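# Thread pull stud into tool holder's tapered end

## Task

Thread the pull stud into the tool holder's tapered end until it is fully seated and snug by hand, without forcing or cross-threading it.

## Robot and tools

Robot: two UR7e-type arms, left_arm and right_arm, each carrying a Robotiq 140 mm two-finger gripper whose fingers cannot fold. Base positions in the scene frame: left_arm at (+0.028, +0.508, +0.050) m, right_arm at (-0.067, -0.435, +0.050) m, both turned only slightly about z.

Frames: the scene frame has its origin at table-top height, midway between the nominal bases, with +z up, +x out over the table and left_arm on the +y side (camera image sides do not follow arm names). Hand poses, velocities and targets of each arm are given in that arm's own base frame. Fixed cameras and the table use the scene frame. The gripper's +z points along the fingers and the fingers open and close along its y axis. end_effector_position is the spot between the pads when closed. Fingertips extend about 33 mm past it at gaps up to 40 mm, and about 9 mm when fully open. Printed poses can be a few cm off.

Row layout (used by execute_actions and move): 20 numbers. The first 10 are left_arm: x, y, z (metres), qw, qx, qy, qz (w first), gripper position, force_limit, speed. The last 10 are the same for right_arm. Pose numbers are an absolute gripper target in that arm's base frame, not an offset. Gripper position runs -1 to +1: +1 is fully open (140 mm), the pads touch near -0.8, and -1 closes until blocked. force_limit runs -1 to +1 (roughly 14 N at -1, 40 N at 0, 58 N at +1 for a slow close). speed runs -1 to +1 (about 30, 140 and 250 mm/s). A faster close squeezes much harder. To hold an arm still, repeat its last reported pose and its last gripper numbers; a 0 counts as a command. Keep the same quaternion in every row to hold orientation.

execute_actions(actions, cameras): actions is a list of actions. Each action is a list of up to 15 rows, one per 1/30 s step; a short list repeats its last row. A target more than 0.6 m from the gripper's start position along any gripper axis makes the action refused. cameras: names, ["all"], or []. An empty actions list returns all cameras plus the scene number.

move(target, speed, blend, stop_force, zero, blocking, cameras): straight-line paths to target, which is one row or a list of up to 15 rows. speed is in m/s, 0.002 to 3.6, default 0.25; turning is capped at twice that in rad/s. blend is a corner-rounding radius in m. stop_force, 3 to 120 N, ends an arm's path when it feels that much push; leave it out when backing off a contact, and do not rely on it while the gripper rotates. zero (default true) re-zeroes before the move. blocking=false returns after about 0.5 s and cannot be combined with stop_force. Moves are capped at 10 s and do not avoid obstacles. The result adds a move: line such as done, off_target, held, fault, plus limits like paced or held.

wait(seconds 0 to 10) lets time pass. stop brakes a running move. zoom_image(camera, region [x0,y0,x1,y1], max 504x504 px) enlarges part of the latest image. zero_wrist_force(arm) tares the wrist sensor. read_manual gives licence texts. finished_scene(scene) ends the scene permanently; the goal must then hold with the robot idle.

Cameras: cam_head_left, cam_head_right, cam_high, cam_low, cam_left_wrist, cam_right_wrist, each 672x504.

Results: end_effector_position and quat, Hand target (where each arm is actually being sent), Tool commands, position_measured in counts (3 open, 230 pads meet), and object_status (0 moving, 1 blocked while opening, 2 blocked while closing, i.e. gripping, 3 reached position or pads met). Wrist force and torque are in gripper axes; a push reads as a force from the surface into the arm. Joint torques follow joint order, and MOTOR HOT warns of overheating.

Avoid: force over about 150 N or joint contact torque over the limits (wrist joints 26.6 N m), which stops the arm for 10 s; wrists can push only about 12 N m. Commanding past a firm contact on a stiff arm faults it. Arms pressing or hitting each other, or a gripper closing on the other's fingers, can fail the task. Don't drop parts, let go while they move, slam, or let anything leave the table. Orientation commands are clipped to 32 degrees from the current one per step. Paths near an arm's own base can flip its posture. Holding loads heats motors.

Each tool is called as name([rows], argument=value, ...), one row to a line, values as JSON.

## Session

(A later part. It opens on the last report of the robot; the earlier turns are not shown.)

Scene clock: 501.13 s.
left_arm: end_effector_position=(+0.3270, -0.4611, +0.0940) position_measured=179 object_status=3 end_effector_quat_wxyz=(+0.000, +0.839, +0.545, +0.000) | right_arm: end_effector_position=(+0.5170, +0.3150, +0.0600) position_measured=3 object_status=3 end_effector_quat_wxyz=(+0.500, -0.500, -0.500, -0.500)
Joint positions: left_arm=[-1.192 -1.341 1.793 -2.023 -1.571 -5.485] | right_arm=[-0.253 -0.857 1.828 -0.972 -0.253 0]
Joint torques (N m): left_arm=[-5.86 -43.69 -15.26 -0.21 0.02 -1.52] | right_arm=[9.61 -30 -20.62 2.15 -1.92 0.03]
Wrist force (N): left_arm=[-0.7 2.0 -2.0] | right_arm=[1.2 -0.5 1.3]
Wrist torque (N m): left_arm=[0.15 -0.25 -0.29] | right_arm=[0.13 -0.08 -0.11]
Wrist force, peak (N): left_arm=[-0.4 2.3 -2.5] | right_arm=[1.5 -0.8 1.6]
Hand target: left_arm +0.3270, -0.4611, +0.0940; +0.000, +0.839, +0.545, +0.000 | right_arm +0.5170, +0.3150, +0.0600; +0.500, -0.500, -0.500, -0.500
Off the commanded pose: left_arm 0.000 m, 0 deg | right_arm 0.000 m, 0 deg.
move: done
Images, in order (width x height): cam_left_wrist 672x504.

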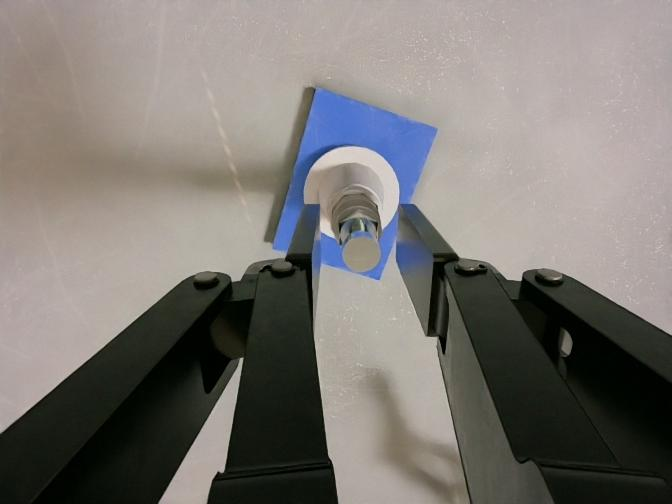

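move(target=[0.327,-0.4611,0.094,0,-0.839,-0.545,0,-1,0,-1,0.517,0.315,0.06,0.5,-0.5,-0.5,-0.5,1,1,1])

wait(seconds=0.6)

move(target=[0.327,-0.4611,0.0934,0,-0.927,0.375,0,-1,0,-1,0.517,0.315,0.06,0.5,-0.5,-0.5,-0.5,1,1,1], speed=0.5)

move(target=[0.327,-0.4611,0.0928,0,-0.225,0.974,0,-1,0,-1,0.517,0.315,0.06,0.5,-0.5,-0.5,-0.5,1,1,1], speed=0.5, cameras=["cam_right_wrist"])

zoom_image(camera="cam_right_wrist", region=[200, 140, 280, 220])

Scene clock: 514.33 s.
left_arm: end_effector_position=(+0.3270, -0.4611, +0.0940) position_measured=207 object_status=0 end_effector_quat_wxyz=(+0.000, +0.839, +0.545, +0.000) | right_arm: end_effector_position=(+0.5170, +0.3150, +0.0600) position_measured=3 object_status=3 end_effector_quat_wxyz=(+0.500, -0.500, -0.500, -0.500)
Joint positions: left_arm=[-1.192 -1.341 1.793 -2.023 -1.571 -5.486] | right_arm=[-0.253 -0.857 1.828 -0.972 -0.253 0]
Joint torques (N m): left_arm=[-6.31 -40.66 -16.16 -1.27 -1.04 -1.24] | right_arm=[9.17 -29.86 -20.25 2.16 -1.9 -0.08]
Wrist force (N): left_arm=[0.2 -1.3 -7.3] | right_arm=[1.6 -0.6 1.4]
Wrist torque (N m): left_arm=[0.26 -0.31 -0.26] | right_arm=[0.10 -0.16 -0.11]
Wrist force, peak (N): left_arm=[0.2 -1.3 -7.3] | right_arm=[1.4 -0.9 1.5]
Hand target: left_arm +0.3270, -0.4611, +0.0940; +0.000, +0.839, +0.545, +0.000 | right_arm +0.5170, +0.3150, +0.0600; +0.500, -0.500, -0.500, -0.500
Off the commanded pose: left_arm 0.000 m, 0 deg | right_arm 0.000 m, 0 deg.
move: done

Scene clock: 514.93 s.
left_arm: end_effector_position=(+0.3270, -0.4611, +0.0940) position_measured=207 object_status=2 end_effector_quat_wxyz=(+0.000, +0.839, +0.545, +0.000) | right_arm: end_effector_position=(+0.5170, +0.3150, +0.0600) position_measured=3 object_status=3 end_effector_quat_wxyz=(+0.500, -0.500, -0.500, -0.500)
Joint positions: left_arm=[-1.192 -1.341 1.793 -2.023 -1.571 -5.486] | right_arm=[-0.253 -0.857 1.828 -0.972 -0.253 0]
Joint torques (N m): left_arm=[-5.49 -37.31 -16.54 -1.98 -0.24 -1.19] | right_arm=[9.05 -29.96 -20.69 2.29 -1.93 -0.11]
Wrist force (N): left_arm=[0.1 -1.2 -6.9] | right_arm=[1.4 -0.8 1.3]
Wrist torque (N m): left_arm=[0.28 -0.28 -0.27] | right_arm=[0.05 -0.12 -0.10]
Wrist force, peak (N): left_arm=[0.1 -1.4 -7.3] | right_arm=[1.6 -0.6 1.4]
Hand target: left_arm +0.3270, -0.4611, +0.0940; +0.000, +0.839, +0.545, +0.000 | right_arm +0.5170, +0.3150, +0.0600; +0.500, -0.500, -0.500, -0.500
Tool commands: left_gripper/position=-1.0 left_gripper/force_limit=+0.0 left_gripper/speed=-1.0 right_gripper/position=+1.0 right_gripper/force_limit=+1.0 right_gripper/speed=+1.0
Off the commanded pose: left_arm 0.000 m, 0 deg | right_arm 0.000 m, 0 deg.
wait: 0.60 s; at rest by 0.17 s

Scene clock: 517.43 s.
left_arm: end_effector_position=(+0.3270, -0.4611, +0.0934) position_measured=207 object_status=2 end_effector_quat_wxyz=(+0.000, +0.927, -0.375, +0.000) | right_arm: end_effector_position=(+0.5170, +0.3150, +0.0600) position_measured=3 object_status=3 end_effector_quat_wxyz=(+0.500, -0.500, -0.500, -0.500)
Joint positions: left_arm=[-1.192 -1.34 1.794 -2.024 -1.571 -3.565] | right_arm=[-0.253 -0.857 1.828 -0.972 -0.253 0]
Joint torques (N m): left_arm=[6.92 -25.89 -30.7 -0.25 0.86 1.8] | right_arm=[9.5 -29.2 -20.24 2.28 -1.74 -0.02]
Wrist force (N): left_arm=[0.6 6.3 1.4] | right_arm=[1.4 -0.6 1.5]
Wrist torque (N m): left_arm=[-0.03 -0.22 -0.06] | right_arm=[0.11 -0.11 -0.10]
Wrist force, peak (N): left_arm=[0.5 8.3 3.2] | right_arm=[1.4 -0.7 1.6]
Hand target: left_arm +0.3270, -0.4611, +0.0934; +0.000, +0.927, -0.375, +0.000 | right_arm +0.5170, +0.3150, +0.0600; +0.500, -0.500, -0.500, -0.500
Off the commanded pose: left_arm 0.000 m, 0 deg | right_arm 0.000 m, 0 deg.
move: done

Scene clock: 519.93 s.
left_arm: end_effector_position=(+0.3270, -0.4611, +0.0928) position_measured=207 object_status=2 end_effector_quat_wxyz=(+0.000, -0.225, +0.974, +0.000) | right_arm: end_effector_position=(+0.5170, +0.3150, +0.0600) position_measured=3 object_status=3 end_effector_quat_wxyz=(+0.500, -0.500, -0.500, -0.500)
Joint positions: left_arm=[-1.192 -1.34 1.795 -2.026 -1.571 -1.646] | right_arm=[-0.253 -0.857 1.828 -0.972 -0.253 0]
Joint torques (N m): left_arm=[5.91 -27.09 -32.02 -0.89 0.52 1.77] | right_arm=[9.47 -29.39 -20.68 2.29 -1.91 0.01]
Wrist force (N): left_arm=[2.9 3.1 0.3] | right_arm=[1.3 -0.9 1.2]
Wrist torque (N m): left_arm=[0.10 -0.27 -0.07] | right_arm=[0.03 -0.09 -0.10]
Wrist force, peak (N): left_arm=[2.4 8.5 -1.3] | right_arm=[1.4 -0.9 1.6]
Hand target: left_arm +0.3270, -0.4611, +0.0928; +0.000, -0.225, +0.974, +0.000 | right_arm +0.5170, +0.3150, +0.0600; +0.500, -0.500, -0.500, -0.500
Off the commanded pose: left_arm 0.000 m, 0 deg | right_arm 0.000 m, 0 deg.
move: done
Images, in order (width x height): cam_right_wrist 672x504.

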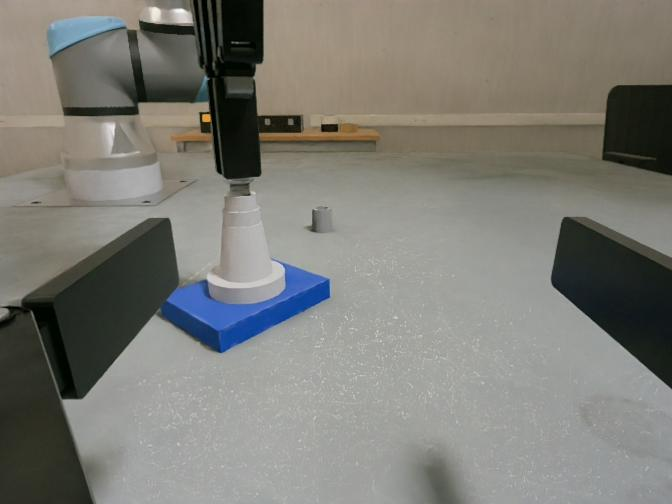

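Scaled by 6.300 from the camera's 672x504 image, which has a finer 960x720 frame.

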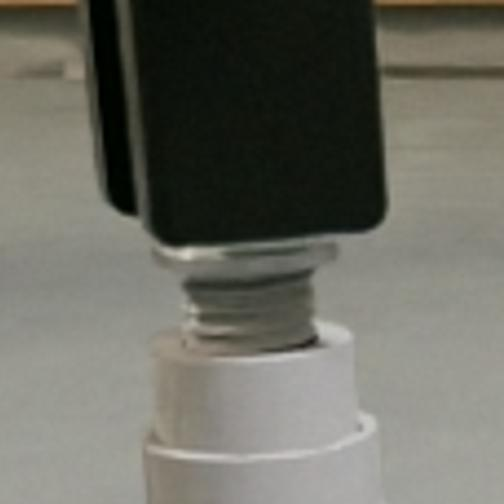

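move([
  [0.327,-0.4611,0.0922,0,0.669,0.743,0,-1,0,-1,0.517,0.315,0.06,0.5,-0.5,-0.5,-0.5,1,1,1],
  [0.327,-0.4611,0.0915,0,0.9925,-0.122,0,-1,0,-1,0.517,0.315,0.06,0.5,-0.5,-0.5,-0.5,1,1,1],
], speed=0.5)

move([
  [0.327,-0.4611,0.0909,0,0.469,-0.883,0,-1,0,-1,0.517,0.315,0.06,0.5,-0.5,-0.5,-0.5,1,1,1],
  [0.327,-0.4611,0.0903,0,-0.454,-0.891,0,-1,0,-1,0.517,0.315,0.06,0.5,-0.5,-0.5,-0.5,1,1,1],
], speed=0.5)

move(target=[0.327,-0.4611,0.0903,0,0.454,0.891,0,-0.4,0,-1,0.517,0.315,0.06,0.5,-0.5,-0.5,-0.5,1,1,1], speed=0.02, cameras=["cam_left_wrist","cam_right_wrist"])

zoom_image(camera="cam_left_wrist", region=[286, 150, 436, 300])

zoom_image(camera="cam_right_wrist", region=[200, 140, 280, 220])

Scene clock: 538.00 s.
left_arm: end_effector_position=(+0.3270, -0.4611, +0.0915) position_measured=207 object_status=2 end_effector_quat_wxyz=(+0.000, +0.993, -0.122, +0.000) | right_arm: end_effector_position=(+0.5170, +0.3150, +0.0600) position_measured=3 object_status=3 end_effector_quat_wxyz=(+0.500, -0.500, -0.500, -0.500)
Joint positions: left_arm=[-1.192 -1.338 1.797 -2.029 -1.571 2.194] | right_arm=[-0.253 -0.857 1.828 -0.972 -0.253 0]
Joint torques (N m): left_arm=[9.8 -30.33 -33.02 -1.1 0.55 1.74] | right_arm=[9.66 -29.56 -21.25 2.07 -1.8 0]
Wrist force (N): left_arm=[0.6 8.5 9.1] | right_arm=[1.2 -0.4 1.6]
Wrist torque (N m): left_arm=[-0.10 -0.32 -0.05] | right_arm=[0.13 -0.07 -0.10]
Wrist force, peak (N): left_arm=[-1.3 6.8 13.4] | right_arm=[1.6 -0.7 1.6]
Hand target: left_arm +0.3270, -0.4611, +0.0915; +0.000, +0.993, -0.122, +0.000 | right_arm +0.5170, +0.3150, +0.0600; +0.500, -0.500, -0.500, -0.500
Off the commanded pose: left_arm 0.000 m, 0 deg | right_arm 0.000 m, 0 deg.
move: done

Scene clock: 542.73 s.
left_arm: end_effector_position=(+0.3270, -0.4611, +0.0903) position_measured=207 object_status=2 end_effector_quat_wxyz=(+0.000, +0.454, +0.891, +0.000) | right_arm: end_effector_position=(+0.5170, +0.3150, +0.0600) position_measured=3 object_status=3 end_effector_quat_wxyz=(+0.500, -0.500, -0.500, -0.500)
Joint positions: left_arm=[-1.192 -1.337 1.798 -2.032 -1.571 6.033] | right_arm=[-0.253 -0.857 1.828 -0.972 -0.253 0]
Joint torques (N m): left_arm=[6.13 -34.26 -38.3 -1.88 -0.24 1.75] | right_arm=[9.49 -29.43 -21.19 2.27 -1.94 0.03]
Wrist force (N): left_arm=[-0.6 0.2 15.8] | right_arm=[1.5 -0.5 1.5]
Wrist torque (N m): left_arm=[0.22 -0.24 -0.05] | right_arm=[0.12 -0.14 -0.11]
Wrist force, peak (N): left_arm=[3.1 -4.0 19.7] | right_arm=[1.5 -0.6 1.6]
Hand target: left_arm +0.3270, -0.4611, +0.0903; +0.000, +0.454, +0.891, +0.000 | right_arm +0.5170, +0.3150, +0.0600; +0.500, -0.500, -0.500, -0.500
Off the commanded pose: left_arm 0.000 m, 0 deg | right_arm 0.000 m, 0 deg.
move: done

Scene clock: 543.60 s.
left_arm: end_effector_position=(+0.3270, -0.4611, +0.0903) position_measured=179 object_status=0 end_effector_quat_wxyz=(+0.000, +0.454, +0.891, +0.000) | right_arm: end_effector_position=(+0.5170, +0.3150, +0.0600) position_measured=3 object_status=3 end_effector_quat_wxyz=(+0.500, -0.500, -0.500, -0.500)
Joint positions: left_arm=[-1.192 -1.337 1.798 -2.032 -1.571 6.034] | right_arm=[-0.253 -0.857 1.828 -0.972 -0.253 0]
Joint torques (N m): left_arm=[-1.55 -38.7 -15.49 -0.48 2 1.97] | right_arm=[9.82 -29.51 -21.1 2.23 -1.89 -0.01]
Wrist force (N): left_arm=[-0.8 2.4 -1.9] | right_arm=[1.5 -0.6 1.4]
Wrist torque (N m): left_arm=[0.23 -0.21 -0.08] | right_arm=[0.11 -0.13 -0.11]
Wrist force, peak (N): left_arm=[-0.6 0.2 17.2] | right_arm=[1.4 -0.8 1.5]
Hand target: left_arm +0.3270, -0.4611, +0.0903; +0.000, +0.454, +0.891, +0.000 | right_arm +0.5170, +0.3150, +0.0600; +0.500, -0.500, -0.500, -0.500
Off the commanded pose: left_arm 0.000 m, 0 deg | right_arm 0.000 m, 0 deg.
move: done
Images, in order (width x height): cam_left_wrist 672x504, cam_right_wrist 672x504.

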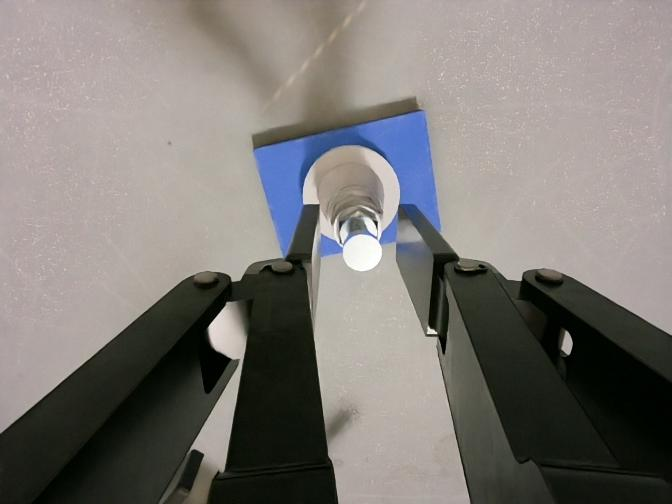

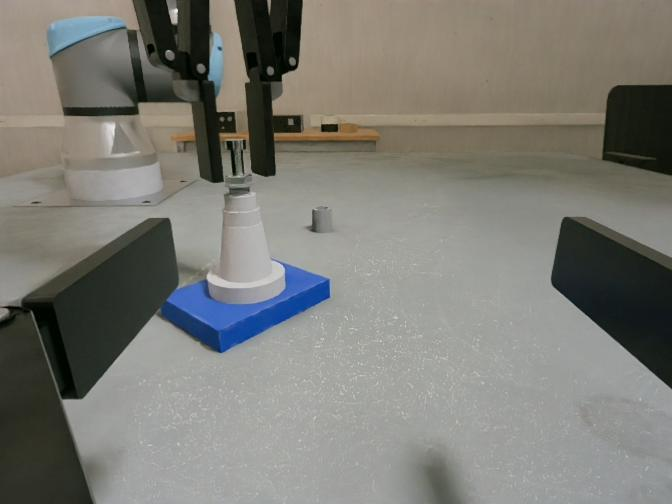

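Scaled by 3.360 from the camera's 672x504 image, which has a finer 960x720 frame.

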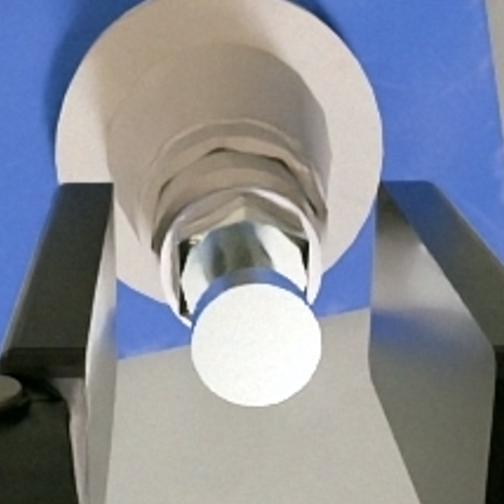

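Scaled by 6.300 from the camera's 672x504 image, which has a finer 960x720 frame.

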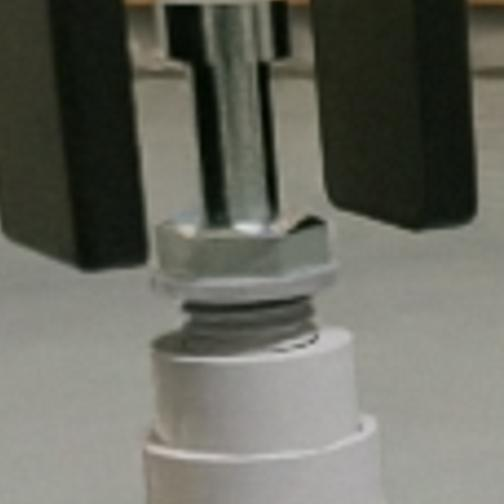

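move([
  [0.327,-0.4611,0.09,0,0.469,-0.883,0,-0.4,0,-1,0.517,0.315,0.06,0.5,-0.5,-0.5,-0.5,1,1,1],
  [0.327,-0.4611,0.09,0,0.9925,-0.122,0,-0.4,0,-1,0.517,0.315,0.06,0.5,-0.5,-0.5,-0.5,1,1,1],
  [0.327,-0.4611,0.09,0,0.669,0.743,0,-0.4,0,-1,0.517,0.315,0.06,0.5,-0.5,-0.5,-0.5,1,1,1],
  [0.327,-0.4611,0.09,0,-0.225,0.974,0,-0.4,0,-1,0.517,0.315,0.06,0.5,-0.5,-0.5,-0.5,1,1,1],
  [0.327,-0.4611,0.09,0,-0.927,0.375,0,-0.4,0,-1,0.517,0.315,0.06,0.5,-0.5,-0.5,-0.5,1,1,1],
  [0.327,-0.4611,0.09,0,-0.839,-0.545,0,-0.4,0,-1,0.517,0.315,0.06,0.5,-0.5,-0.5,-0.5,1,1,1],
], speed=0.9, blend=0.01)

move(target=[0.327,-0.4611,0.09,0,-0.839,-0.545,0,-1,0,-1,0.517,0.315,0.06,0.5,-0.5,-0.5,-0.5,1,1,1])

wait(seconds=0.6)

move([
  [0.327,-0.4611,0.0893,0,-0.927,0.375,0,-1,0,-1,0.517,0.315,0.06,0.5,-0.5,-0.5,-0.5,1,1,1],
  [0.327,-0.4611,0.0887,0,-0.225,0.974,0,-1,0,-1,0.517,0.315,0.06,0.5,-0.5,-0.5,-0.5,1,1,1],
], speed=0.5)

move([
  [0.327,-0.4611,0.0881,0,0.669,0.743,0,-1,0,-1,0.517,0.315,0.06,0.5,-0.5,-0.5,-0.5,1,1,1],
  [0.327,-0.4611,0.0874,0,0.9925,-0.122,0,-1,0,-1,0.517,0.315,0.06,0.5,-0.5,-0.5,-0.5,1,1,1],
], speed=0.5, cameras=["cam_right_wrist"])

zoom_image(camera="cam_right_wrist", region=[200, 140, 280, 220])

Scene clock: 566.87 s.
left_arm: end_effector_position=(+0.3270, -0.4611, +0.0900) position_measured=179 object_status=3 end_effector_quat_wxyz=(+0.000, +0.839, +0.545, +0.000) | right_arm: end_effector_position=(+0.5170, +0.3150, +0.0600) position_measured=3 object_status=3 end_effector_quat_wxyz=(+0.500, -0.500, -0.500, -0.500)
Joint positions: left_arm=[-1.192 -1.337 1.799 -2.033 -1.571 -5.485] | right_arm=[-0.253 -0.857 1.828 -0.972 -0.253 0]
Joint torques (N m): left_arm=[-2.15 -43.23 -16.31 -0.29 0.21 -1.49] | right_arm=[9.3 -29.34 -21.18 2.29 -1.92 0.08]
Wrist force (N): left_arm=[-0.6 1.9 -2.2] | right_arm=[1.4 -0.8 1.4]
Wrist torque (N m): left_arm=[0.12 -0.27 -0.27] | right_arm=[0.06 -0.11 -0.11]
Wrist force, peak (N): left_arm=[-0.6 2.4 -2.3] | right_arm=[1.5 -0.9 1.7]
Hand target: left_arm +0.3270, -0.4611, +0.0900; +0.000, +0.839, +0.545, +0.000 | right_arm +0.5170, +0.3150, +0.0600; +0.500, -0.500, -0.500, -0.500
Off the commanded pose: left_arm 0.000 m, 0 deg | right_arm 0.000 m, 0 deg.
move: done

Scene clock: 567.93 s.
left_arm: end_effector_position=(+0.3270, -0.4611, +0.0900) position_measured=207 object_status=0 end_effector_quat_wxyz=(+0.000, +0.839, +0.545, +0.000) | right_arm: end_effector_position=(+0.5170, +0.3150, +0.0600) position_measured=3 object_status=3 end_effector_quat_wxyz=(+0.500, -0.500, -0.500, -0.500)
Joint positions: left_arm=[-1.192 -1.337 1.799 -2.033 -1.571 -5.486] | right_arm=[-0.253 -0.857 1.828 -0.972 -0.253 0]
Joint torques (N m): left_arm=[8.54 -40.01 -18.02 -1.16 -1.33 -1.84] | right_arm=[9.11 -29.77 -21.23 2.18 -1.86 -0.04]
Wrist force (N): left_arm=[0.5 -1.2 -7.1] | right_arm=[1.3 -0.8 1.4]
Wrist torque (N m): left_arm=[0.30 -0.37 -0.26] | right_arm=[0.07 -0.10 -0.10]
Wrist force, peak (N): left_arm=[0.2 -1.2 -7.3] | right_arm=[1.5 -0.8 1.5]
Hand target: left_arm +0.3270, -0.4611, +0.0900; +0.000, +0.839, +0.545, +0.000 | right_arm +0.5170, +0.3150, +0.0600; +0.500, -0.500, -0.500, -0.500
Off the commanded pose: left_arm 0.000 m, 0 deg | right_arm 0.000 m, 0 deg.
move: done

Scene clock: 568.53 s.
left_arm: end_effector_position=(+0.3270, -0.4611, +0.0900) position_measured=207 object_status=2 end_effector_quat_wxyz=(+0.000, +0.839, +0.545, +0.000) | right_arm: end_effector_position=(+0.5170, +0.3150, +0.0600) position_measured=3 object_status=3 end_effector_quat_wxyz=(+0.500, -0.500, -0.500, -0.500)
Joint positions: left_arm=[-1.192 -1.337 1.799 -2.033 -1.571 -5.486] | right_arm=[-0.253 -0.857 1.828 -0.972 -0.253 0]
Joint torques (N m): left_arm=[8.24 -37.58 -19.24 -2.11 -0.56 -1.76] | right_arm=[9.27 -30.28 -20.77 2.25 -1.98 0]
Wrist force (N): left_arm=[0.0 -1.3 -7.3] | right_arm=[1.3 -0.7 1.5]
Wrist torque (N m): left_arm=[0.28 -0.27 -0.26] | right_arm=[0.09 -0.09 -0.11]
Wrist force, peak (N): left_arm=[0.1 -1.5 -7.5] | right_arm=[1.4 -0.8 1.5]
Hand target: left_arm +0.3270, -0.4611, +0.0900; +0.000, +0.839, +0.545, +0.000 | right_arm +0.5170, +0.3150, +0.0600; +0.500, -0.500, -0.500, -0.500
Tool commands: left_gripper/position=-1.0 left_gripper/force_limit=+0.0 left_gripper/speed=-1.0 right_gripper/position=+1.0 right_gripper/force_limit=+1.0 right_gripper/speed=+1.0
Off the commanded pose: left_arm 0.000 m, 0 deg | right_arm 0.000 m, 0 deg.
wait: 0.60 s; at rest by 0.17 s

Scene clock: 573.27 s.
left_arm: end_effector_position=(+0.3270, -0.4611, +0.0887) position_measured=207 object_status=2 end_effector_quat_wxyz=(+0.000, -0.225, +0.974, +0.000) | right_arm: end_effector_position=(+0.5170, +0.3150, +0.0600) position_measured=3 object_status=3 end_effector_quat_wxyz=(+0.500, -0.500, -0.500, -0.500)
Joint positions: left_arm=[-1.192 -1.335 1.801 -2.036 -1.571 -1.646] | right_arm=[-0.253 -0.857 1.828 -0.972 -0.253 0]
Joint torques (N m): left_arm=[7.67 -25.65 -29.79 -0.59 0.97 1.84] | right_arm=[9.46 -29.58 -20.6 2.25 -2.02 -0.07]
Wrist force (N): left_arm=[3.6 2.5 -2.2] | right_arm=[1.3 -0.7 1.3]
Wrist torque (N m): left_arm=[0.18 -0.25 -0.07] | right_arm=[0.08 -0.08 -0.10]
Wrist force, peak (N): left_arm=[1.7 7.2 -5.3] | right_arm=[1.6 -0.8 1.5]
Hand target: left_arm +0.3270, -0.4611, +0.0887; +0.000, -0.225, +0.974, +0.000 | right_arm +0.5170, +0.3150, +0.0600; +0.500, -0.500, -0.500, -0.500
Off the commanded pose: left_arm 0.000 m, 0 deg | right_arm 0.000 m, 0 deg.
move: done

Scene clock: 578.00 s.
left_arm: end_effector_position=(+0.3270, -0.4611, +0.0874) position_measured=207 object_status=2 end_effector_quat_wxyz=(+0.000, +0.993, -0.122, +0.000) | right_arm: end_effector_position=(+0.5170, +0.3150, +0.0600) position_measured=3 object_status=3 end_effector_quat_wxyz=(+0.500, -0.500, -0.500, -0.500)
Joint positions: left_arm=[-1.192 -1.334 1.803 -2.039 -1.571 2.194] | right_arm=[-0.253 -0.857 1.828 -0.972 -0.253 0]
Joint torques (N m): left_arm=[7.76 -28.82 -31.05 -1.18 0.03 1.68] | right_arm=[9.43 -28.93 -20.72 2.27 -1.91 -0.03]
Wrist force (N): left_arm=[0.3 5.7 4.6] | right_arm=[1.5 -0.8 1.6]
Wrist torque (N m): left_arm=[0.00 -0.26 -0.05] | right_arm=[0.06 -0.13 -0.10]
Wrist force, peak (N): left_arm=[-0.3 7.2 6.0] | right_arm=[1.5 -0.8 1.6]
Hand target: left_arm +0.3270, -0.4611, +0.0874; +0.000, +0.993, -0.122, +0.000 | right_arm +0.5170, +0.3150, +0.0600; +0.500, -0.500, -0.500, -0.500
Off the commanded pose: left_arm 0.000 m, 0 deg | right_arm 0.000 m, 0 deg.
move: done
Images, in order (width x height): cam_right_wrist 672x504.

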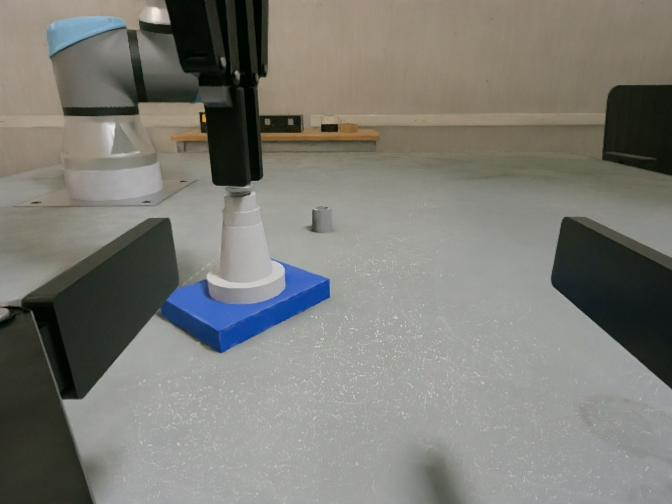

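Scaled by 6.300 from the camera's 672x504 image, which has a finer 960x720 frame.

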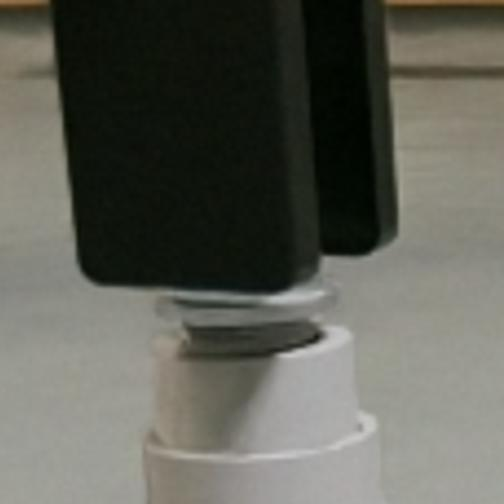

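move([
  [0.327,-0.4611,0.0868,0,0.469,-0.883,0,-1,0,-1,0.517,0.315,0.06,0.5,-0.5,-0.5,-0.5,1,1,1],
  [0.327,-0.4611,0.0861,0,-0.454,-0.891,0,-1,0,-1,0.517,0.315,0.06,0.5,-0.5,-0.5,-0.5,1,1,1],
], speed=0.5)

move([
  [0.327,-0.4611,0.0861,0,0.454,0.891,0,-0.4,0,-1,0.517,0.315,0.06,0.5,-0.5,-0.5,-0.5,1,1,1],
  [0.327,-0.4611,0.0861,0,0.469,-0.883,0,-0.4,0,-1,0.517,0.315,0.06,0.5,-0.5,-0.5,-0.5,1,1,1],
  [0.327,-0.4611,0.0861,0,0.9925,-0.122,0,-0.4,0,-1,0.517,0.315,0.06,0.5,-0.5,-0.5,-0.5,1,1,1],
  [0.327,-0.4611,0.0861,0,0.669,0.743,0,-0.4,0,-1,0.517,0.315,0.06,0.5,-0.5,-0.5,-0.5,1,1,1],
  [0.327,-0.4611,0.0861,0,-0.225,0.974,0,-0.4,0,-1,0.517,0.315,0.06,0.5,-0.5,-0.5,-0.5,1,1,1],
  [0.327,-0.4611,0.0861,0,-0.927,0.375,0,-0.4,0,-1,0.517,0.315,0.06,0.5,-0.5,-0.5,-0.5,1,1,1],
  [0.327,-0.4611,0.0861,0,-0.839,-0.545,0,-0.4,0,-1,0.517,0.315,0.06,0.5,-0.5,-0.5,-0.5,1,1,1],
], speed=0.9, blend=[0,0.01,0.01,0.01,0.01,0.01,0], cameras=["cam_left_wrist","cam_right_wrist"])

zoom_image(camera="cam_left_wrist", region=[286, 150, 436, 300])

zoom_image(camera="cam_right_wrist", region=[200, 140, 280, 220])

Scene clock: 598.17 s.
left_arm: end_effector_position=(+0.3270, -0.4611, +0.0861) position_measured=207 object_status=2 end_effector_quat_wxyz=(+0.000, +0.454, +0.891, +0.000) | right_arm: end_effector_position=(+0.5170, +0.3150, +0.0600) position_measured=3 object_status=3 end_effector_quat_wxyz=(+0.500, -0.500, -0.500, -0.500)
Joint positions: left_arm=[-1.192 -1.333 1.804 -2.043 -1.571 6.033] | right_arm=[-0.253 -0.857 1.828 -0.972 -0.253 0]
Joint torques (N m): left_arm=[7.54 -29.46 -34.03 -1.96 0.1 1.73] | right_arm=[9.64 -29.77 -21.23 2.43 -1.88 -0.08]
Wrist force (N): left_arm=[0.5 -1.1 6.9] | right_arm=[1.4 -0.7 1.4]
Wrist torque (N m): left_arm=[0.31 -0.26 -0.04] | right_arm=[0.08 -0.11 -0.10]
Wrist force, peak (N): left_arm=[3.9 -3.8 14.2] | right_arm=[1.5 -0.7 1.7]
Hand target: left_arm +0.3270, -0.4611, +0.0861; +0.000, +0.454, +0.891, +0.000 | right_arm +0.5170, +0.3150, +0.0600; +0.500, -0.500, -0.500, -0.500
Off the commanded pose: left_arm 0.000 m, 0 deg | right_arm 0.000 m, 0 deg.
move: done

Scene clock: 606.17 s.
left_arm: end_effector_position=(+0.3270, -0.4611, +0.0861) position_measured=179 object_status=3 end_effector_quat_wxyz=(+0.000, +0.839, +0.545, +0.000) | right_arm: end_effector_position=(+0.5170, +0.3150, +0.0600) position_measured=3 object_status=3 end_effector_quat_wxyz=(+0.500, -0.500, -0.500, -0.500)
Joint positions: left_arm=[-1.192 -1.333 1.804 -2.043 -1.571 -5.485] | right_arm=[-0.253 -0.857 1.828 -0.972 -0.253 0]
Joint torques (N m): left_arm=[-2.52 -43.89 -16.61 -0.43 0.26 -1.49] | right_arm=[9.21 -29.94 -20.61 2.3 -1.73 -0.02]
Wrist force (N): left_arm=[-0.6 2.1 -1.7] | right_arm=[1.4 -0.6 1.3]
Wrist torque (N m): left_arm=[0.17 -0.28 -0.27] | right_arm=[0.10 -0.12 -0.10]
Wrist force, peak (N): left_arm=[0.3 -1.4 8.9] | right_arm=[1.6 -0.7 1.6]
Hand target: left_arm +0.3270, -0.4611, +0.0861; +0.000, +0.839, +0.545, +0.000 | right_arm +0.5170, +0.3150, +0.0600; +0.500, -0.500, -0.500, -0.500
Off the commanded pose: left_arm 0.000 m, 0 deg | right_arm 0.000 m, 0 deg.
move: done
Images, in order (width x height): cam_left_wrist 672x504, cam_right_wrist 672x504.

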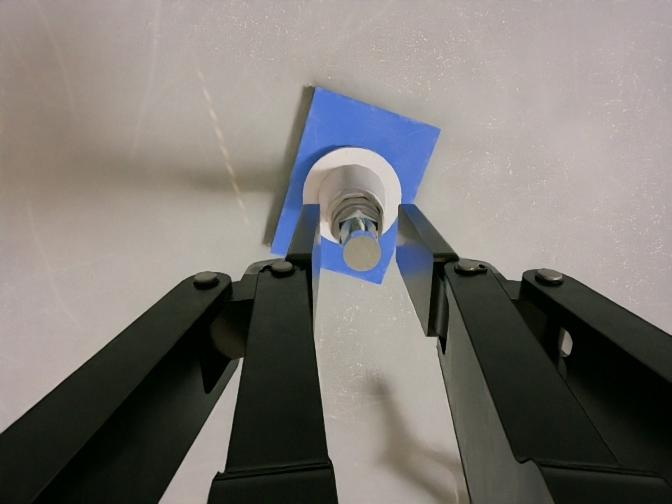

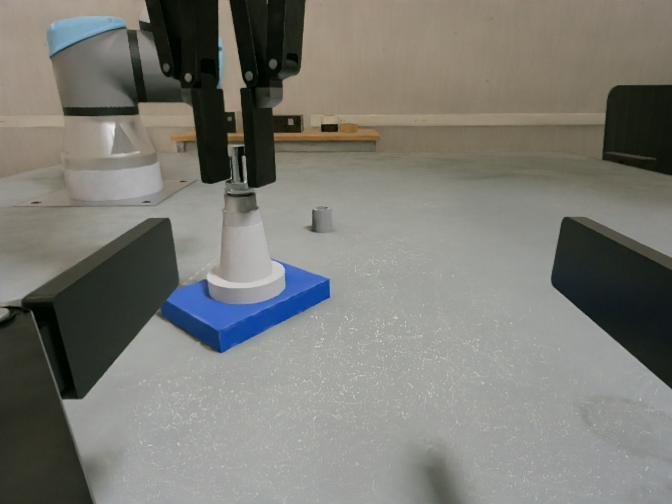

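Scaled by 3.360 from the camera's 672x504 image, which has a finer 960x720 frame.

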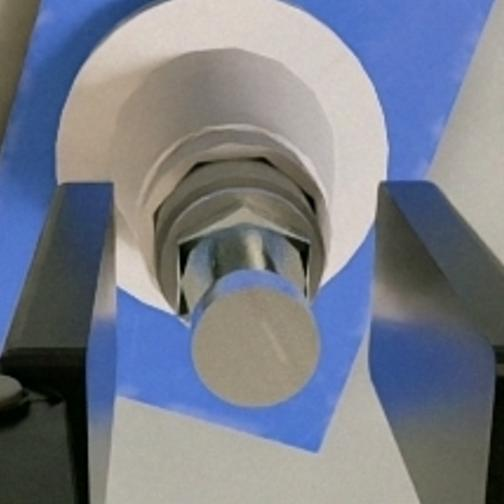

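Scaled by 6.300 from the camera's 672x504 image, which has a finer 960x720 frame.

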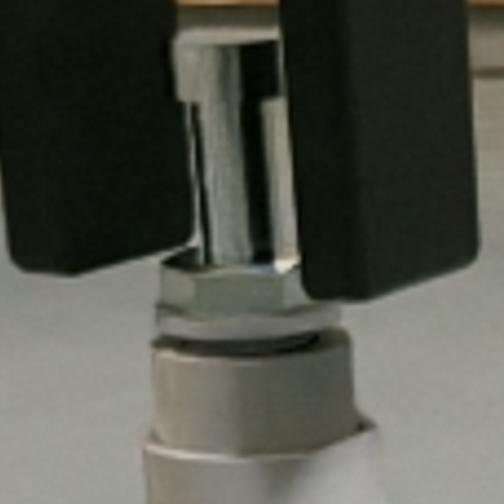

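move(target=[0.327,-0.4611,0.0860,0,-0.839,-0.545,0,-1,0,-1,0.517,0.315,0.06,0.5,-0.5,-0.5,-0.5,1,1,1])

wait(seconds=0.6)

move([
  [0.327,-0.4611,0.0854,0,-0.927,0.375,0,-1,0,-1,0.517,0.315,0.06,0.5,-0.5,-0.5,-0.5,1,1,1],
  [0.327,-0.4611,0.0848,0,-0.225,0.974,0,-1,0,-1,0.517,0.315,0.06,0.5,-0.5,-0.5,-0.5,1,1,1],
], speed=0.4, cameras=["cam_right_wrist"])

zoom_image(camera="cam_right_wrist", region=[200, 140, 280, 220])

Scene clock: 616.73 s.
left_arm: end_effector_position=(+0.3270, -0.4611, +0.0860) position_measured=207 object_status=0 end_effector_quat_wxyz=(+0.000, +0.839, +0.545, +0.000) | right_arm: end_effector_position=(+0.5170, +0.3150, +0.0600) position_measured=3 object_status=3 end_effector_quat_wxyz=(+0.500, -0.500, -0.500, -0.500)
Joint positions: left_arm=[-1.192 -1.332 1.805 -2.043 -1.571 -5.486] | right_arm=[-0.253 -0.857 1.828 -0.972 -0.253 0]
Joint torques (N m): left_arm=[7.51 -22.19 -14.51 -5.67 -0.32 -1.38] | right_arm=[8.79 -29.78 -20.31 2.12 -1.8 0.02]
Wrist force (N): left_arm=[1.7 -3.2 -11.2] | right_arm=[1.5 -0.7 1.3]
Wrist torque (N m): left_arm=[0.32 -0.33 -0.25] | right_arm=[0.07 -0.15 -0.10]
Wrist force, peak (N): left_arm=[1.7 -3.2 -11.2] | right_arm=[1.5 -0.7 1.6]
Hand target: left_arm +0.3270, -0.4611, +0.0860; +0.000, +0.839, +0.545, +0.000 | right_arm +0.5170, +0.3150, +0.0600; +0.500, -0.500, -0.500, -0.500
Off the commanded pose: left_arm 0.000 m, 0 deg | right_arm 0.000 m, 0 deg.
move: done

Scene clock: 617.33 s.
left_arm: end_effector_position=(+0.3270, -0.4611, +0.0860) position_measured=207 object_status=2 end_effector_quat_wxyz=(+0.000, +0.839, +0.545, +0.000) | right_arm: end_effector_position=(+0.5170, +0.3150, +0.0600) position_measured=3 object_status=3 end_effector_quat_wxyz=(+0.500, -0.500, -0.500, -0.500)
Joint positions: left_arm=[-1.192 -1.332 1.805 -2.043 -1.571 -5.486] | right_arm=[-0.253 -0.857 1.828 -0.972 -0.253 0]
Joint torques (N m): left_arm=[8.7 -22.24 -14.62 -5.79 1.19 -1.09] | right_arm=[8.93 -29.08 -21.26 2.34 -1.91 -0.02]
Wrist force (N): left_arm=[1.9 -3.2 -11.1] | right_arm=[1.3 -0.7 1.4]
Wrist torque (N m): left_arm=[0.32 -0.36 -0.26] | right_arm=[0.09 -0.10 -0.11]
Wrist force, peak (N): left_arm=[1.6 -3.3 -11.3] | right_arm=[1.6 -0.8 1.4]
Hand target: left_arm +0.3270, -0.4611, +0.0860; +0.000, +0.839, +0.545, +0.000 | right_arm +0.5170, +0.3150, +0.0600; +0.500, -0.500, -0.500, -0.500
Tool commands: left_gripper/position=-1.0 left_gripper/force_limit=+0.0 left_gripper/speed=-1.0 right_gripper/position=+1.0 right_gripper/force_limit=+1.0 right_gripper/speed=+1.0
Off the commanded pose: left_arm 0.000 m, 0 deg | right_arm 0.000 m, 0 deg.
wait: 0.60 s; at rest by 0.17 s

Scene clock: 622.93 s.
left_arm: end_effector_position=(+0.3270, -0.4611, +0.0848) position_measured=207 object_status=2 end_effector_quat_wxyz=(+0.000, -0.225, +0.974, +0.000) | right_arm: end_effector_position=(+0.5170, +0.3150, +0.0600) position_measured=3 object_status=3 end_effector_quat_wxyz=(+0.500, -0.500, -0.500, -0.500)
Joint positions: left_arm=[-1.192 -1.331 1.806 -2.046 -1.571 -1.646] | right_arm=[-0.253 -0.857 1.828 -0.972 -0.253 0]
Joint torques (N m): left_arm=[10.95 -25.1 -30.03 -2.9 0.61 1.74] | right_arm=[9.68 -28.97 -20.38 2.28 -1.82 0.04]
Wrist force (N): left_arm=[4.5 1.4 -1.1] | right_arm=[1.5 -0.6 1.3]
Wrist torque (N m): left_arm=[0.22 -0.29 -0.06] | right_arm=[0.11 -0.13 -0.10]
Wrist force, peak (N): left_arm=[0.1 -4.7 -14.6] | right_arm=[1.5 -0.8 1.5]
Hand target: left_arm +0.3270, -0.4611, +0.0848; +0.000, -0.225, +0.974, +0.000 | right_arm +0.5170, +0.3150, +0.0600; +0.500, -0.500, -0.500, -0.500
Off the commanded pose: left_arm 0.000 m, 0 deg | right_arm 0.000 m, 0 deg.
move: done
Images, in order (width x height): cam_right_wrist 672x504.

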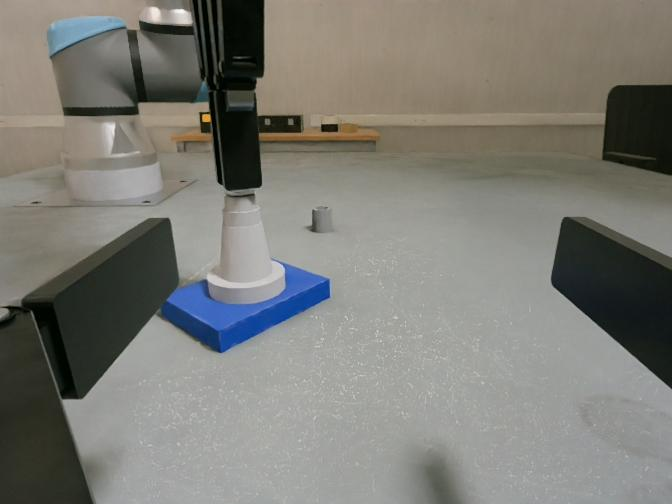

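Scaled by 6.300 from the camera's 672x504 image, which has a finer 960x720 frame.

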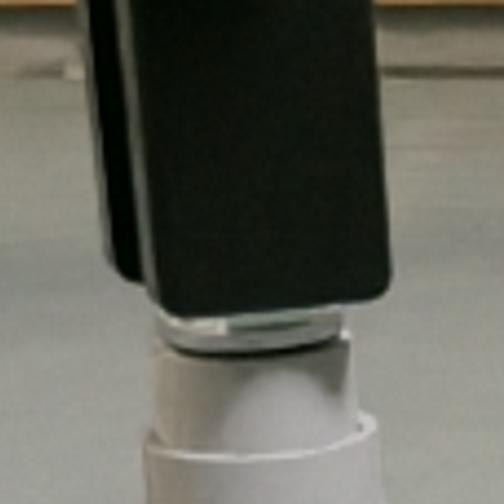

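move(target=[0.327,-0.4611,0.0845,0,0.250,0.968,0,-1,0,-1,0.517,0.315,0.06,0.5,-0.5,-0.5,-0.5,1,1,1], speed=0.3)

move(target=[0.327,-0.4611,0.0842,0,0.669,0.743,0,-1,0,-1,0.517,0.315,0.06,0.5,-0.5,-0.5,-0.5,1,1,1], speed=0.3, cameras=["cam_right_wrist"])

zoom_image(camera="cam_right_wrist", region=[200, 140, 280, 220])

Scene clock: 630.93 s.
left_arm: end_effector_position=(+0.3270, -0.4611, +0.0845) position_measured=207 object_status=2 end_effector_quat_wxyz=(+0.000, +0.250, +0.968, +0.000) | right_arm: end_effector_position=(+0.5170, +0.3150, +0.0600) position_measured=3 object_status=3 end_effector_quat_wxyz=(+0.500, -0.500, -0.500, -0.500)
Joint positions: left_arm=[-1.192 -1.331 1.807 -2.047 -1.571 -0.687] | right_arm=[-0.253 -0.857 1.828 -0.972 -0.253 0]
Joint torques (N m): left_arm=[11.5 -27.36 -31.3 -4.74 -0.32 1.61] | right_arm=[9.17 -29.37 -21.42 2.37 -1.96 -0.14]
Wrist force (N): left_arm=[2.0 -1.2 0.3] | right_arm=[1.4 -0.7 1.5]
Wrist torque (N m): left_arm=[0.32 -0.26 -0.06] | right_arm=[0.08 -0.11 -0.11]
Wrist force, peak (N): left_arm=[7.8 0.9 0.9] | right_arm=[1.8 -0.7 1.5]
Hand target: left_arm +0.3270, -0.4611, +0.0845; +0.000, +0.250, +0.968, +0.000 | right_arm +0.5170, +0.3150, +0.0600; +0.500, -0.500, -0.500, -0.500
Off the commanded pose: left_arm 0.000 m, 0 deg | right_arm 0.000 m, 0 deg.
move: done

Scene clock: 633.03 s.
left_arm: end_effector_position=(+0.3270, -0.4611, +0.0842) position_measured=207 object_status=2 end_effector_quat_wxyz=(+0.000, +0.669, +0.743, +0.000) | right_arm: end_effector_position=(+0.5170, +0.3150, +0.0600) position_measured=3 object_status=3 end_effector_quat_wxyz=(+0.500, -0.500, -0.500, -0.500)
Joint positions: left_arm=[-1.192 -1.33 1.807 -2.048 -1.571 0.274] | right_arm=[-0.253 -0.857 1.828 -0.972 -0.253 0]
Joint torques (N m): left_arm=[9.85 -26.95 -32.46 -5 -1.58 1.63] | right_arm=[9.79 -29.53 -20.6 2.27 -1.79 -0.07]
Wrist force (N): left_arm=[-0.3 0.3 1.2] | right_arm=[1.4 -0.8 1.4]
Wrist torque (N m): left_arm=[0.18 -0.28 -0.06] | right_arm=[0.05 -0.10 -0.10]
Wrist force, peak (N): left_arm=[3.2 -2.7 3.4] | right_arm=[1.5 -0.8 1.6]
Hand target: left_arm +0.3270, -0.4611, +0.0842; +0.000, +0.669, +0.743, +0.000 | right_arm +0.5170, +0.3150, +0.0600; +0.500, -0.500, -0.500, -0.500
Off the commanded pose: left_arm 0.000 m, 0 deg | right_arm 0.000 m, 0 deg.
move: done
Images, in order (width x height): cam_right_wrist 672x504.

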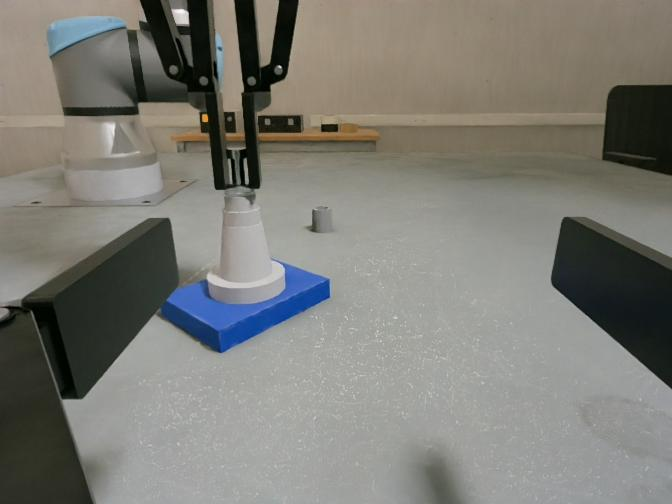

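Scaled by 6.300 from the camera's 672x504 image, which has a finer 960x720 frame.

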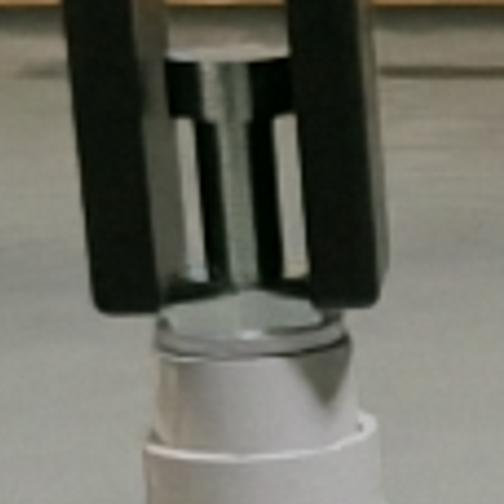

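Nearly seated; continuing in smaller steps to feel the torque rise.

move(target=[0.327,-0.4611,0.0840,0,0.848,0.530,0,-1,0,-1,0.517,0.315,0.06,0.5,-0.5,-0.5,-0.5,1,1,1], speed=0.2)

move(target=[0.327,-0.4611,0.0839,0,0.961,0.276,0,-1,0,-1,0.517,0.315,0.06,0.5,-0.5,-0.5,-0.5,1,1,1], speed=0.2, cameras=["cam_right_wrist","cam_left_wrist"])

zoom_image(camera="cam_right_wrist", region=[200, 140, 280, 220])

zoom_image(camera="cam_left_wrist", region=[286, 150, 436, 300])

Scene clock: 643.13 s.
left_arm: end_effector_position=(+0.3270, -0.4611, +0.0840) position_measured=207 object_status=2 end_effector_quat_wxyz=(+0.000, +0.848, +0.530, +0.000) | right_arm: end_effector_position=(+0.5170, +0.3150, +0.0600) position_measured=3 object_status=3 end_effector_quat_wxyz=(+0.500, -0.500, -0.500, -0.500)
Joint positions: left_arm=[-1.192 -1.33 1.807 -2.048 -1.571 0.832] | right_arm=[-0.253 -0.857 1.828 -0.972 -0.253 0]
Joint torques (N m): left_arm=[9.97 -26.93 -25.47 -5.54 -1.99 0.43] | right_arm=[9.22 -29.73 -20.52 2.4 -1.83 -0.05]
Wrist force (N): left_arm=[-0.5 1.9 2.0] | right_arm=[1.3 -0.6 1.3]
Wrist torque (N m): left_arm=[0.18 -0.32 -0.05] | right_arm=[0.10 -0.09 -0.10]
Wrist force, peak (N): left_arm=[-0.6 -0.7 5.0] | right_arm=[1.7 -0.6 1.6]
Hand target: left_arm +0.3270, -0.4611, +0.0840; +0.000, +0.848, +0.530, +0.000 | right_arm +0.5170, +0.3150, +0.0600; +0.500, -0.500, -0.500, -0.500
Off the commanded pose: left_arm 0.000 m, 0 deg | right_arm 0.000 m, 0 deg.
move: done

Scene clock: 645.00 s.
left_arm: end_effector_position=(+0.3270, -0.4611, +0.0839) position_measured=207 object_status=2 end_effector_quat_wxyz=(+0.000, +0.961, +0.276, +0.000) | right_arm: end_effector_position=(+0.5170, +0.3150, +0.0600) position_measured=3 object_status=3 end_effector_quat_wxyz=(+0.500, -0.500, -0.500, -0.500)
Joint positions: left_arm=[-1.192 -1.33 1.808 -2.048 -1.571 1.39] | right_arm=[-0.253 -0.857 1.828 -0.972 -0.253 0]
Joint torques (N m): left_arm=[9.29 -31.15 -28.32 -4.71 -2.12 0.39] | right_arm=[8.95 -29.43 -20.37 2.2 -1.88 0.07]
Wrist force (N): left_arm=[-1.2 6.4 9.8] | right_arm=[1.1 -0.7 1.4]
Wrist torque (N m): left_arm=[0.06 -0.28 -0.05] | right_arm=[0.07 -0.06 -0.10]
Wrist force, peak (N): left_arm=[-2.1 5.7 10.9] | right_arm=[1.7 -0.7 1.5]
Hand target: left_arm +0.3270, -0.4611, +0.0839; +0.000, +0.961, +0.276, +0.000 | right_arm +0.5170, +0.3150, +0.0600; +0.500, -0.500, -0.500, -0.500
Off the commanded pose: left_arm 0.000 m, 0 deg | right_arm 0.000 m, 0 deg.
move: done
Images, in order (width x height): cam_left_wrist 672x504, cam_right_wrist 672x504.

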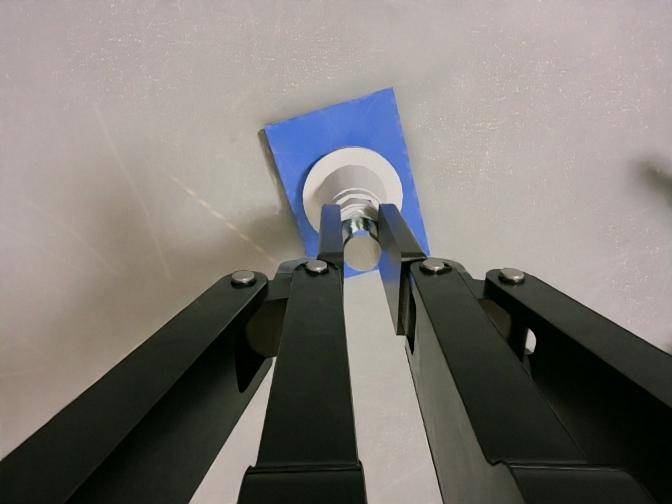

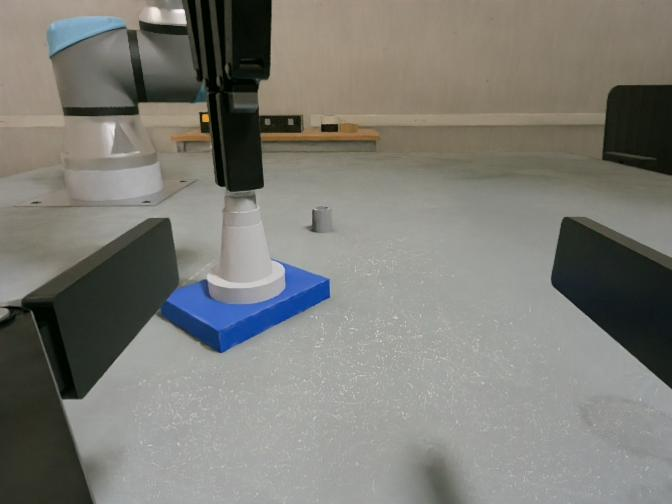

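Scaled by 6.300 from the camera's 672x504 image, which has a finer 960x720 frame.

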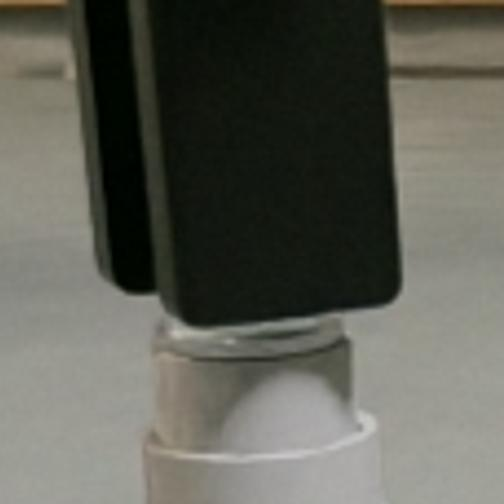

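Scaled by 3.360 from the camera's 672x504 image, which has a finer 960x720 frame.

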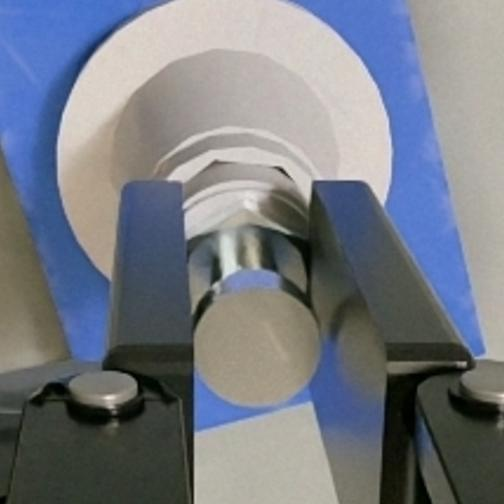

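move(target=[0.327,-0.4611,0.0836,0,1,0.0175,0,-1,0,-1,0.517,0.315,0.06,0.5,-0.5,-0.5,-0.5,1,1,1], speed=0.2)

move(target=[0.327,-0.4611,0.0835,0,0.970,-0.242,0,-1,0,-1,0.517,0.315,0.06,0.5,-0.5,-0.5,-0.5,1,1,1], speed=0.2)

move(target=[0.327,-0.4611,0.0834,0,0.875,-0.485,0,-1,0,-1,0.517,0.315,0.06,0.5,-0.5,-0.5,-0.5,1,1,1], speed=0.2, cameras=["cam_right_wrist","cam_left_wrist"])

zoom_image(camera="cam_right_wrist", region=[200, 140, 280, 220])

zoom_image(camera="cam_left_wrist", region=[286, 150, 436, 300])

Scene clock: 655.57 s.
left_arm: end_effector_position=(+0.3270, -0.4611, +0.0836) position_measured=207 object_status=2 end_effector_quat_wxyz=(+0.000, +1.000, +0.018, +0.000) | right_arm: end_effector_position=(+0.5170, +0.3150, +0.0600) position_measured=3 object_status=3 end_effector_quat_wxyz=(+0.500, -0.500, -0.500, -0.500)
Joint positions: left_arm=[-1.192 -1.33 1.808 -2.049 -1.571 1.914] | right_arm=[-0.253 -0.857 1.828 -0.972 -0.253 0]
Joint torques (N m): left_arm=[8.06 -26.64 -21.82 -3.2 -2.87 1.05] | right_arm=[9.56 -29.8 -20.95 2.15 -1.8 0.07]
Wrist force (N): left_arm=[3.6 6.6 2.4] | right_arm=[1.3 -0.6 1.2]
Wrist torque (N m): left_arm=[0.11 -0.24 -0.65] | right_arm=[0.10 -0.10 -0.09]
Wrist force, peak (N): left_arm=[-1.8 7.5 11.8] | right_arm=[1.5 -0.8 1.6]
Hand target: left_arm +0.3270, -0.4611, +0.0836; +0.000, +1.000, +0.017, +0.000 | right_arm +0.5170, +0.3150, +0.0600; +0.500, -0.500, -0.500, -0.500
Off the commanded pose: left_arm 0.000 m, 0 deg | right_arm 0.000 m, 0 deg.
move: done

Scene clock: 657.33 s.
left_arm: end_effector_position=(+0.3270, -0.4611, +0.0835) position_measured=207 object_status=2 end_effector_quat_wxyz=(+0.000, +0.970, -0.242, +0.000) | right_arm: end_effector_position=(+0.5170, +0.3150, +0.0600) position_measured=3 object_status=3 end_effector_quat_wxyz=(+0.500, -0.500, -0.500, -0.500)
Joint positions: left_arm=[-1.192 -1.33 1.808 -2.049 -1.571 2.438] | right_arm=[-0.253 -0.857 1.828 -0.972 -0.253 0]
Joint torques (N m): left_arm=[9.08 -23.21 -22.27 -2.49 -1.79 1] | right_arm=[9.04 -29.89 -21.34 2.15 -1.89 -0.07]
Wrist force (N): left_arm=[2.7 5.2 -5.7] | right_arm=[1.4 -0.7 1.3]
Wrist torque (N m): left_arm=[0.12 -0.29 -0.61] | right_arm=[0.08 -0.12 -0.10]
Wrist force, peak (N): left_arm=[5.0 7.6 0.3] | right_arm=[1.4 -0.7 1.6]
Hand target: left_arm +0.3270, -0.4611, +0.0835; +0.000, +0.970, -0.242, +0.000 | right_arm +0.5170, +0.3150, +0.0600; +0.500, -0.500, -0.500, -0.500
Off the commanded pose: left_arm 0.000 m, 0 deg | right_arm 0.000 m, 0 deg.
move: done

Scene clock: 659.10 s.
left_arm: end_effector_position=(+0.3270, -0.4611, +0.0834) position_measured=207 object_status=2 end_effector_quat_wxyz=(+0.000, +0.875, -0.485, +0.000) | right_arm: end_effector_position=(+0.5170, +0.3150, +0.0600) position_measured=3 object_status=3 end_effector_quat_wxyz=(+0.500, -0.500, -0.500, -0.500)
Joint positions: left_arm=[-1.192 -1.33 1.808 -2.05 -1.571 2.962] | right_arm=[-0.253 -0.857 1.828 -0.972 -0.253 0]
Joint torques (N m): left_arm=[11.24 -22.8 -23.19 -2.92 -1.12 1.06] | right_arm=[8.59 -29.37 -20.42 2.31 -1.9 0.05]
Wrist force (N): left_arm=[3.5 5.8 -5.5] | right_arm=[1.2 -0.4 1.3]
Wrist torque (N m): left_arm=[0.06 -0.27 -0.68] | right_arm=[0.14 -0.08 -0.10]
Wrist force, peak (N): left_arm=[3.8 7.3 -4.2] | right_arm=[1.6 -0.7 1.5]
Hand target: left_arm +0.3270, -0.4611, +0.0834; +0.000, +0.875, -0.485, +0.000 | right_arm +0.5170, +0.3150, +0.0600; +0.500, -0.500, -0.500, -0.500
Off the commanded pose: left_arm 0.000 m, 0 deg | right_arm 0.000 m, 0 deg.
move: done
Images, in order (width x height): cam_left_wrist 672x504, cam_right_wrist 672x504.

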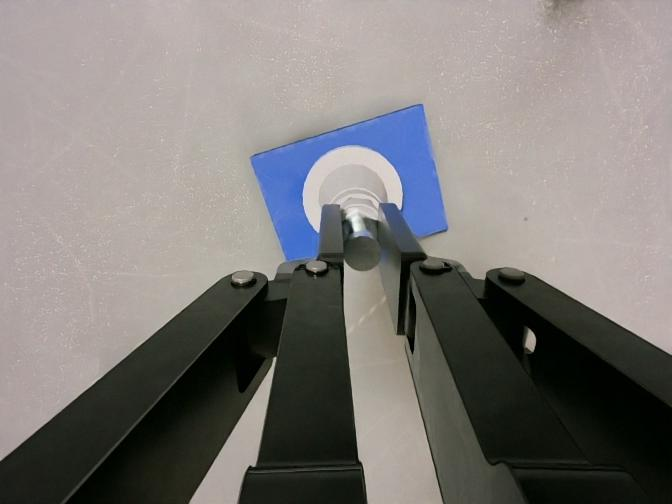

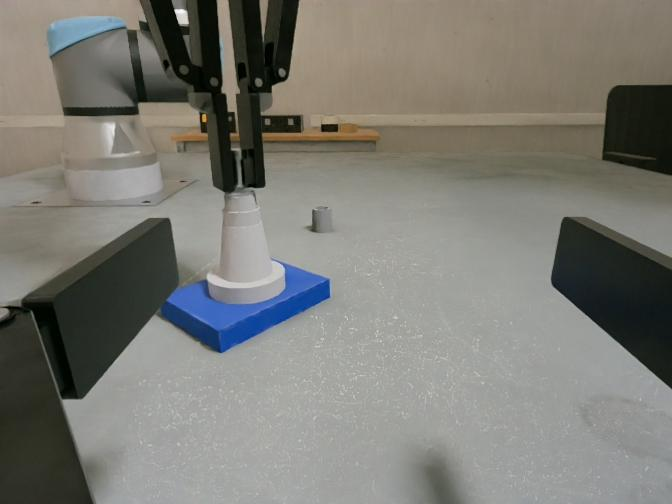

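Scaled by 6.300 from the camera's 672x504 image, which has a finer 960x720 frame.

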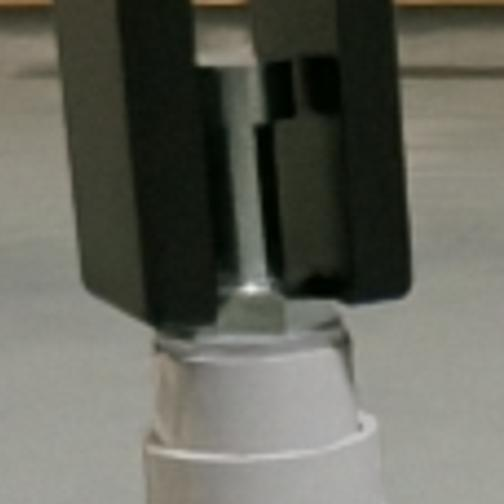

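Scaled by 3.360 from the camera's 672x504 image, which has a finer 960x720 frame.

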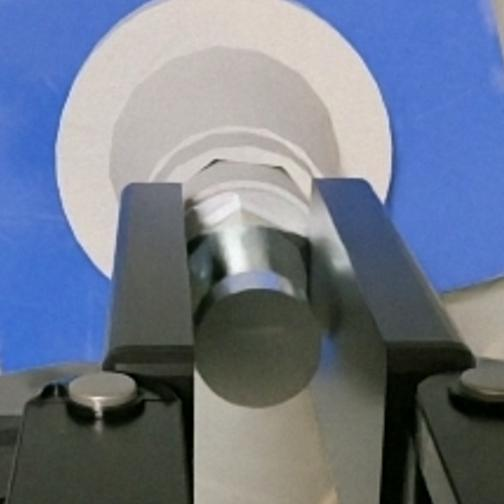

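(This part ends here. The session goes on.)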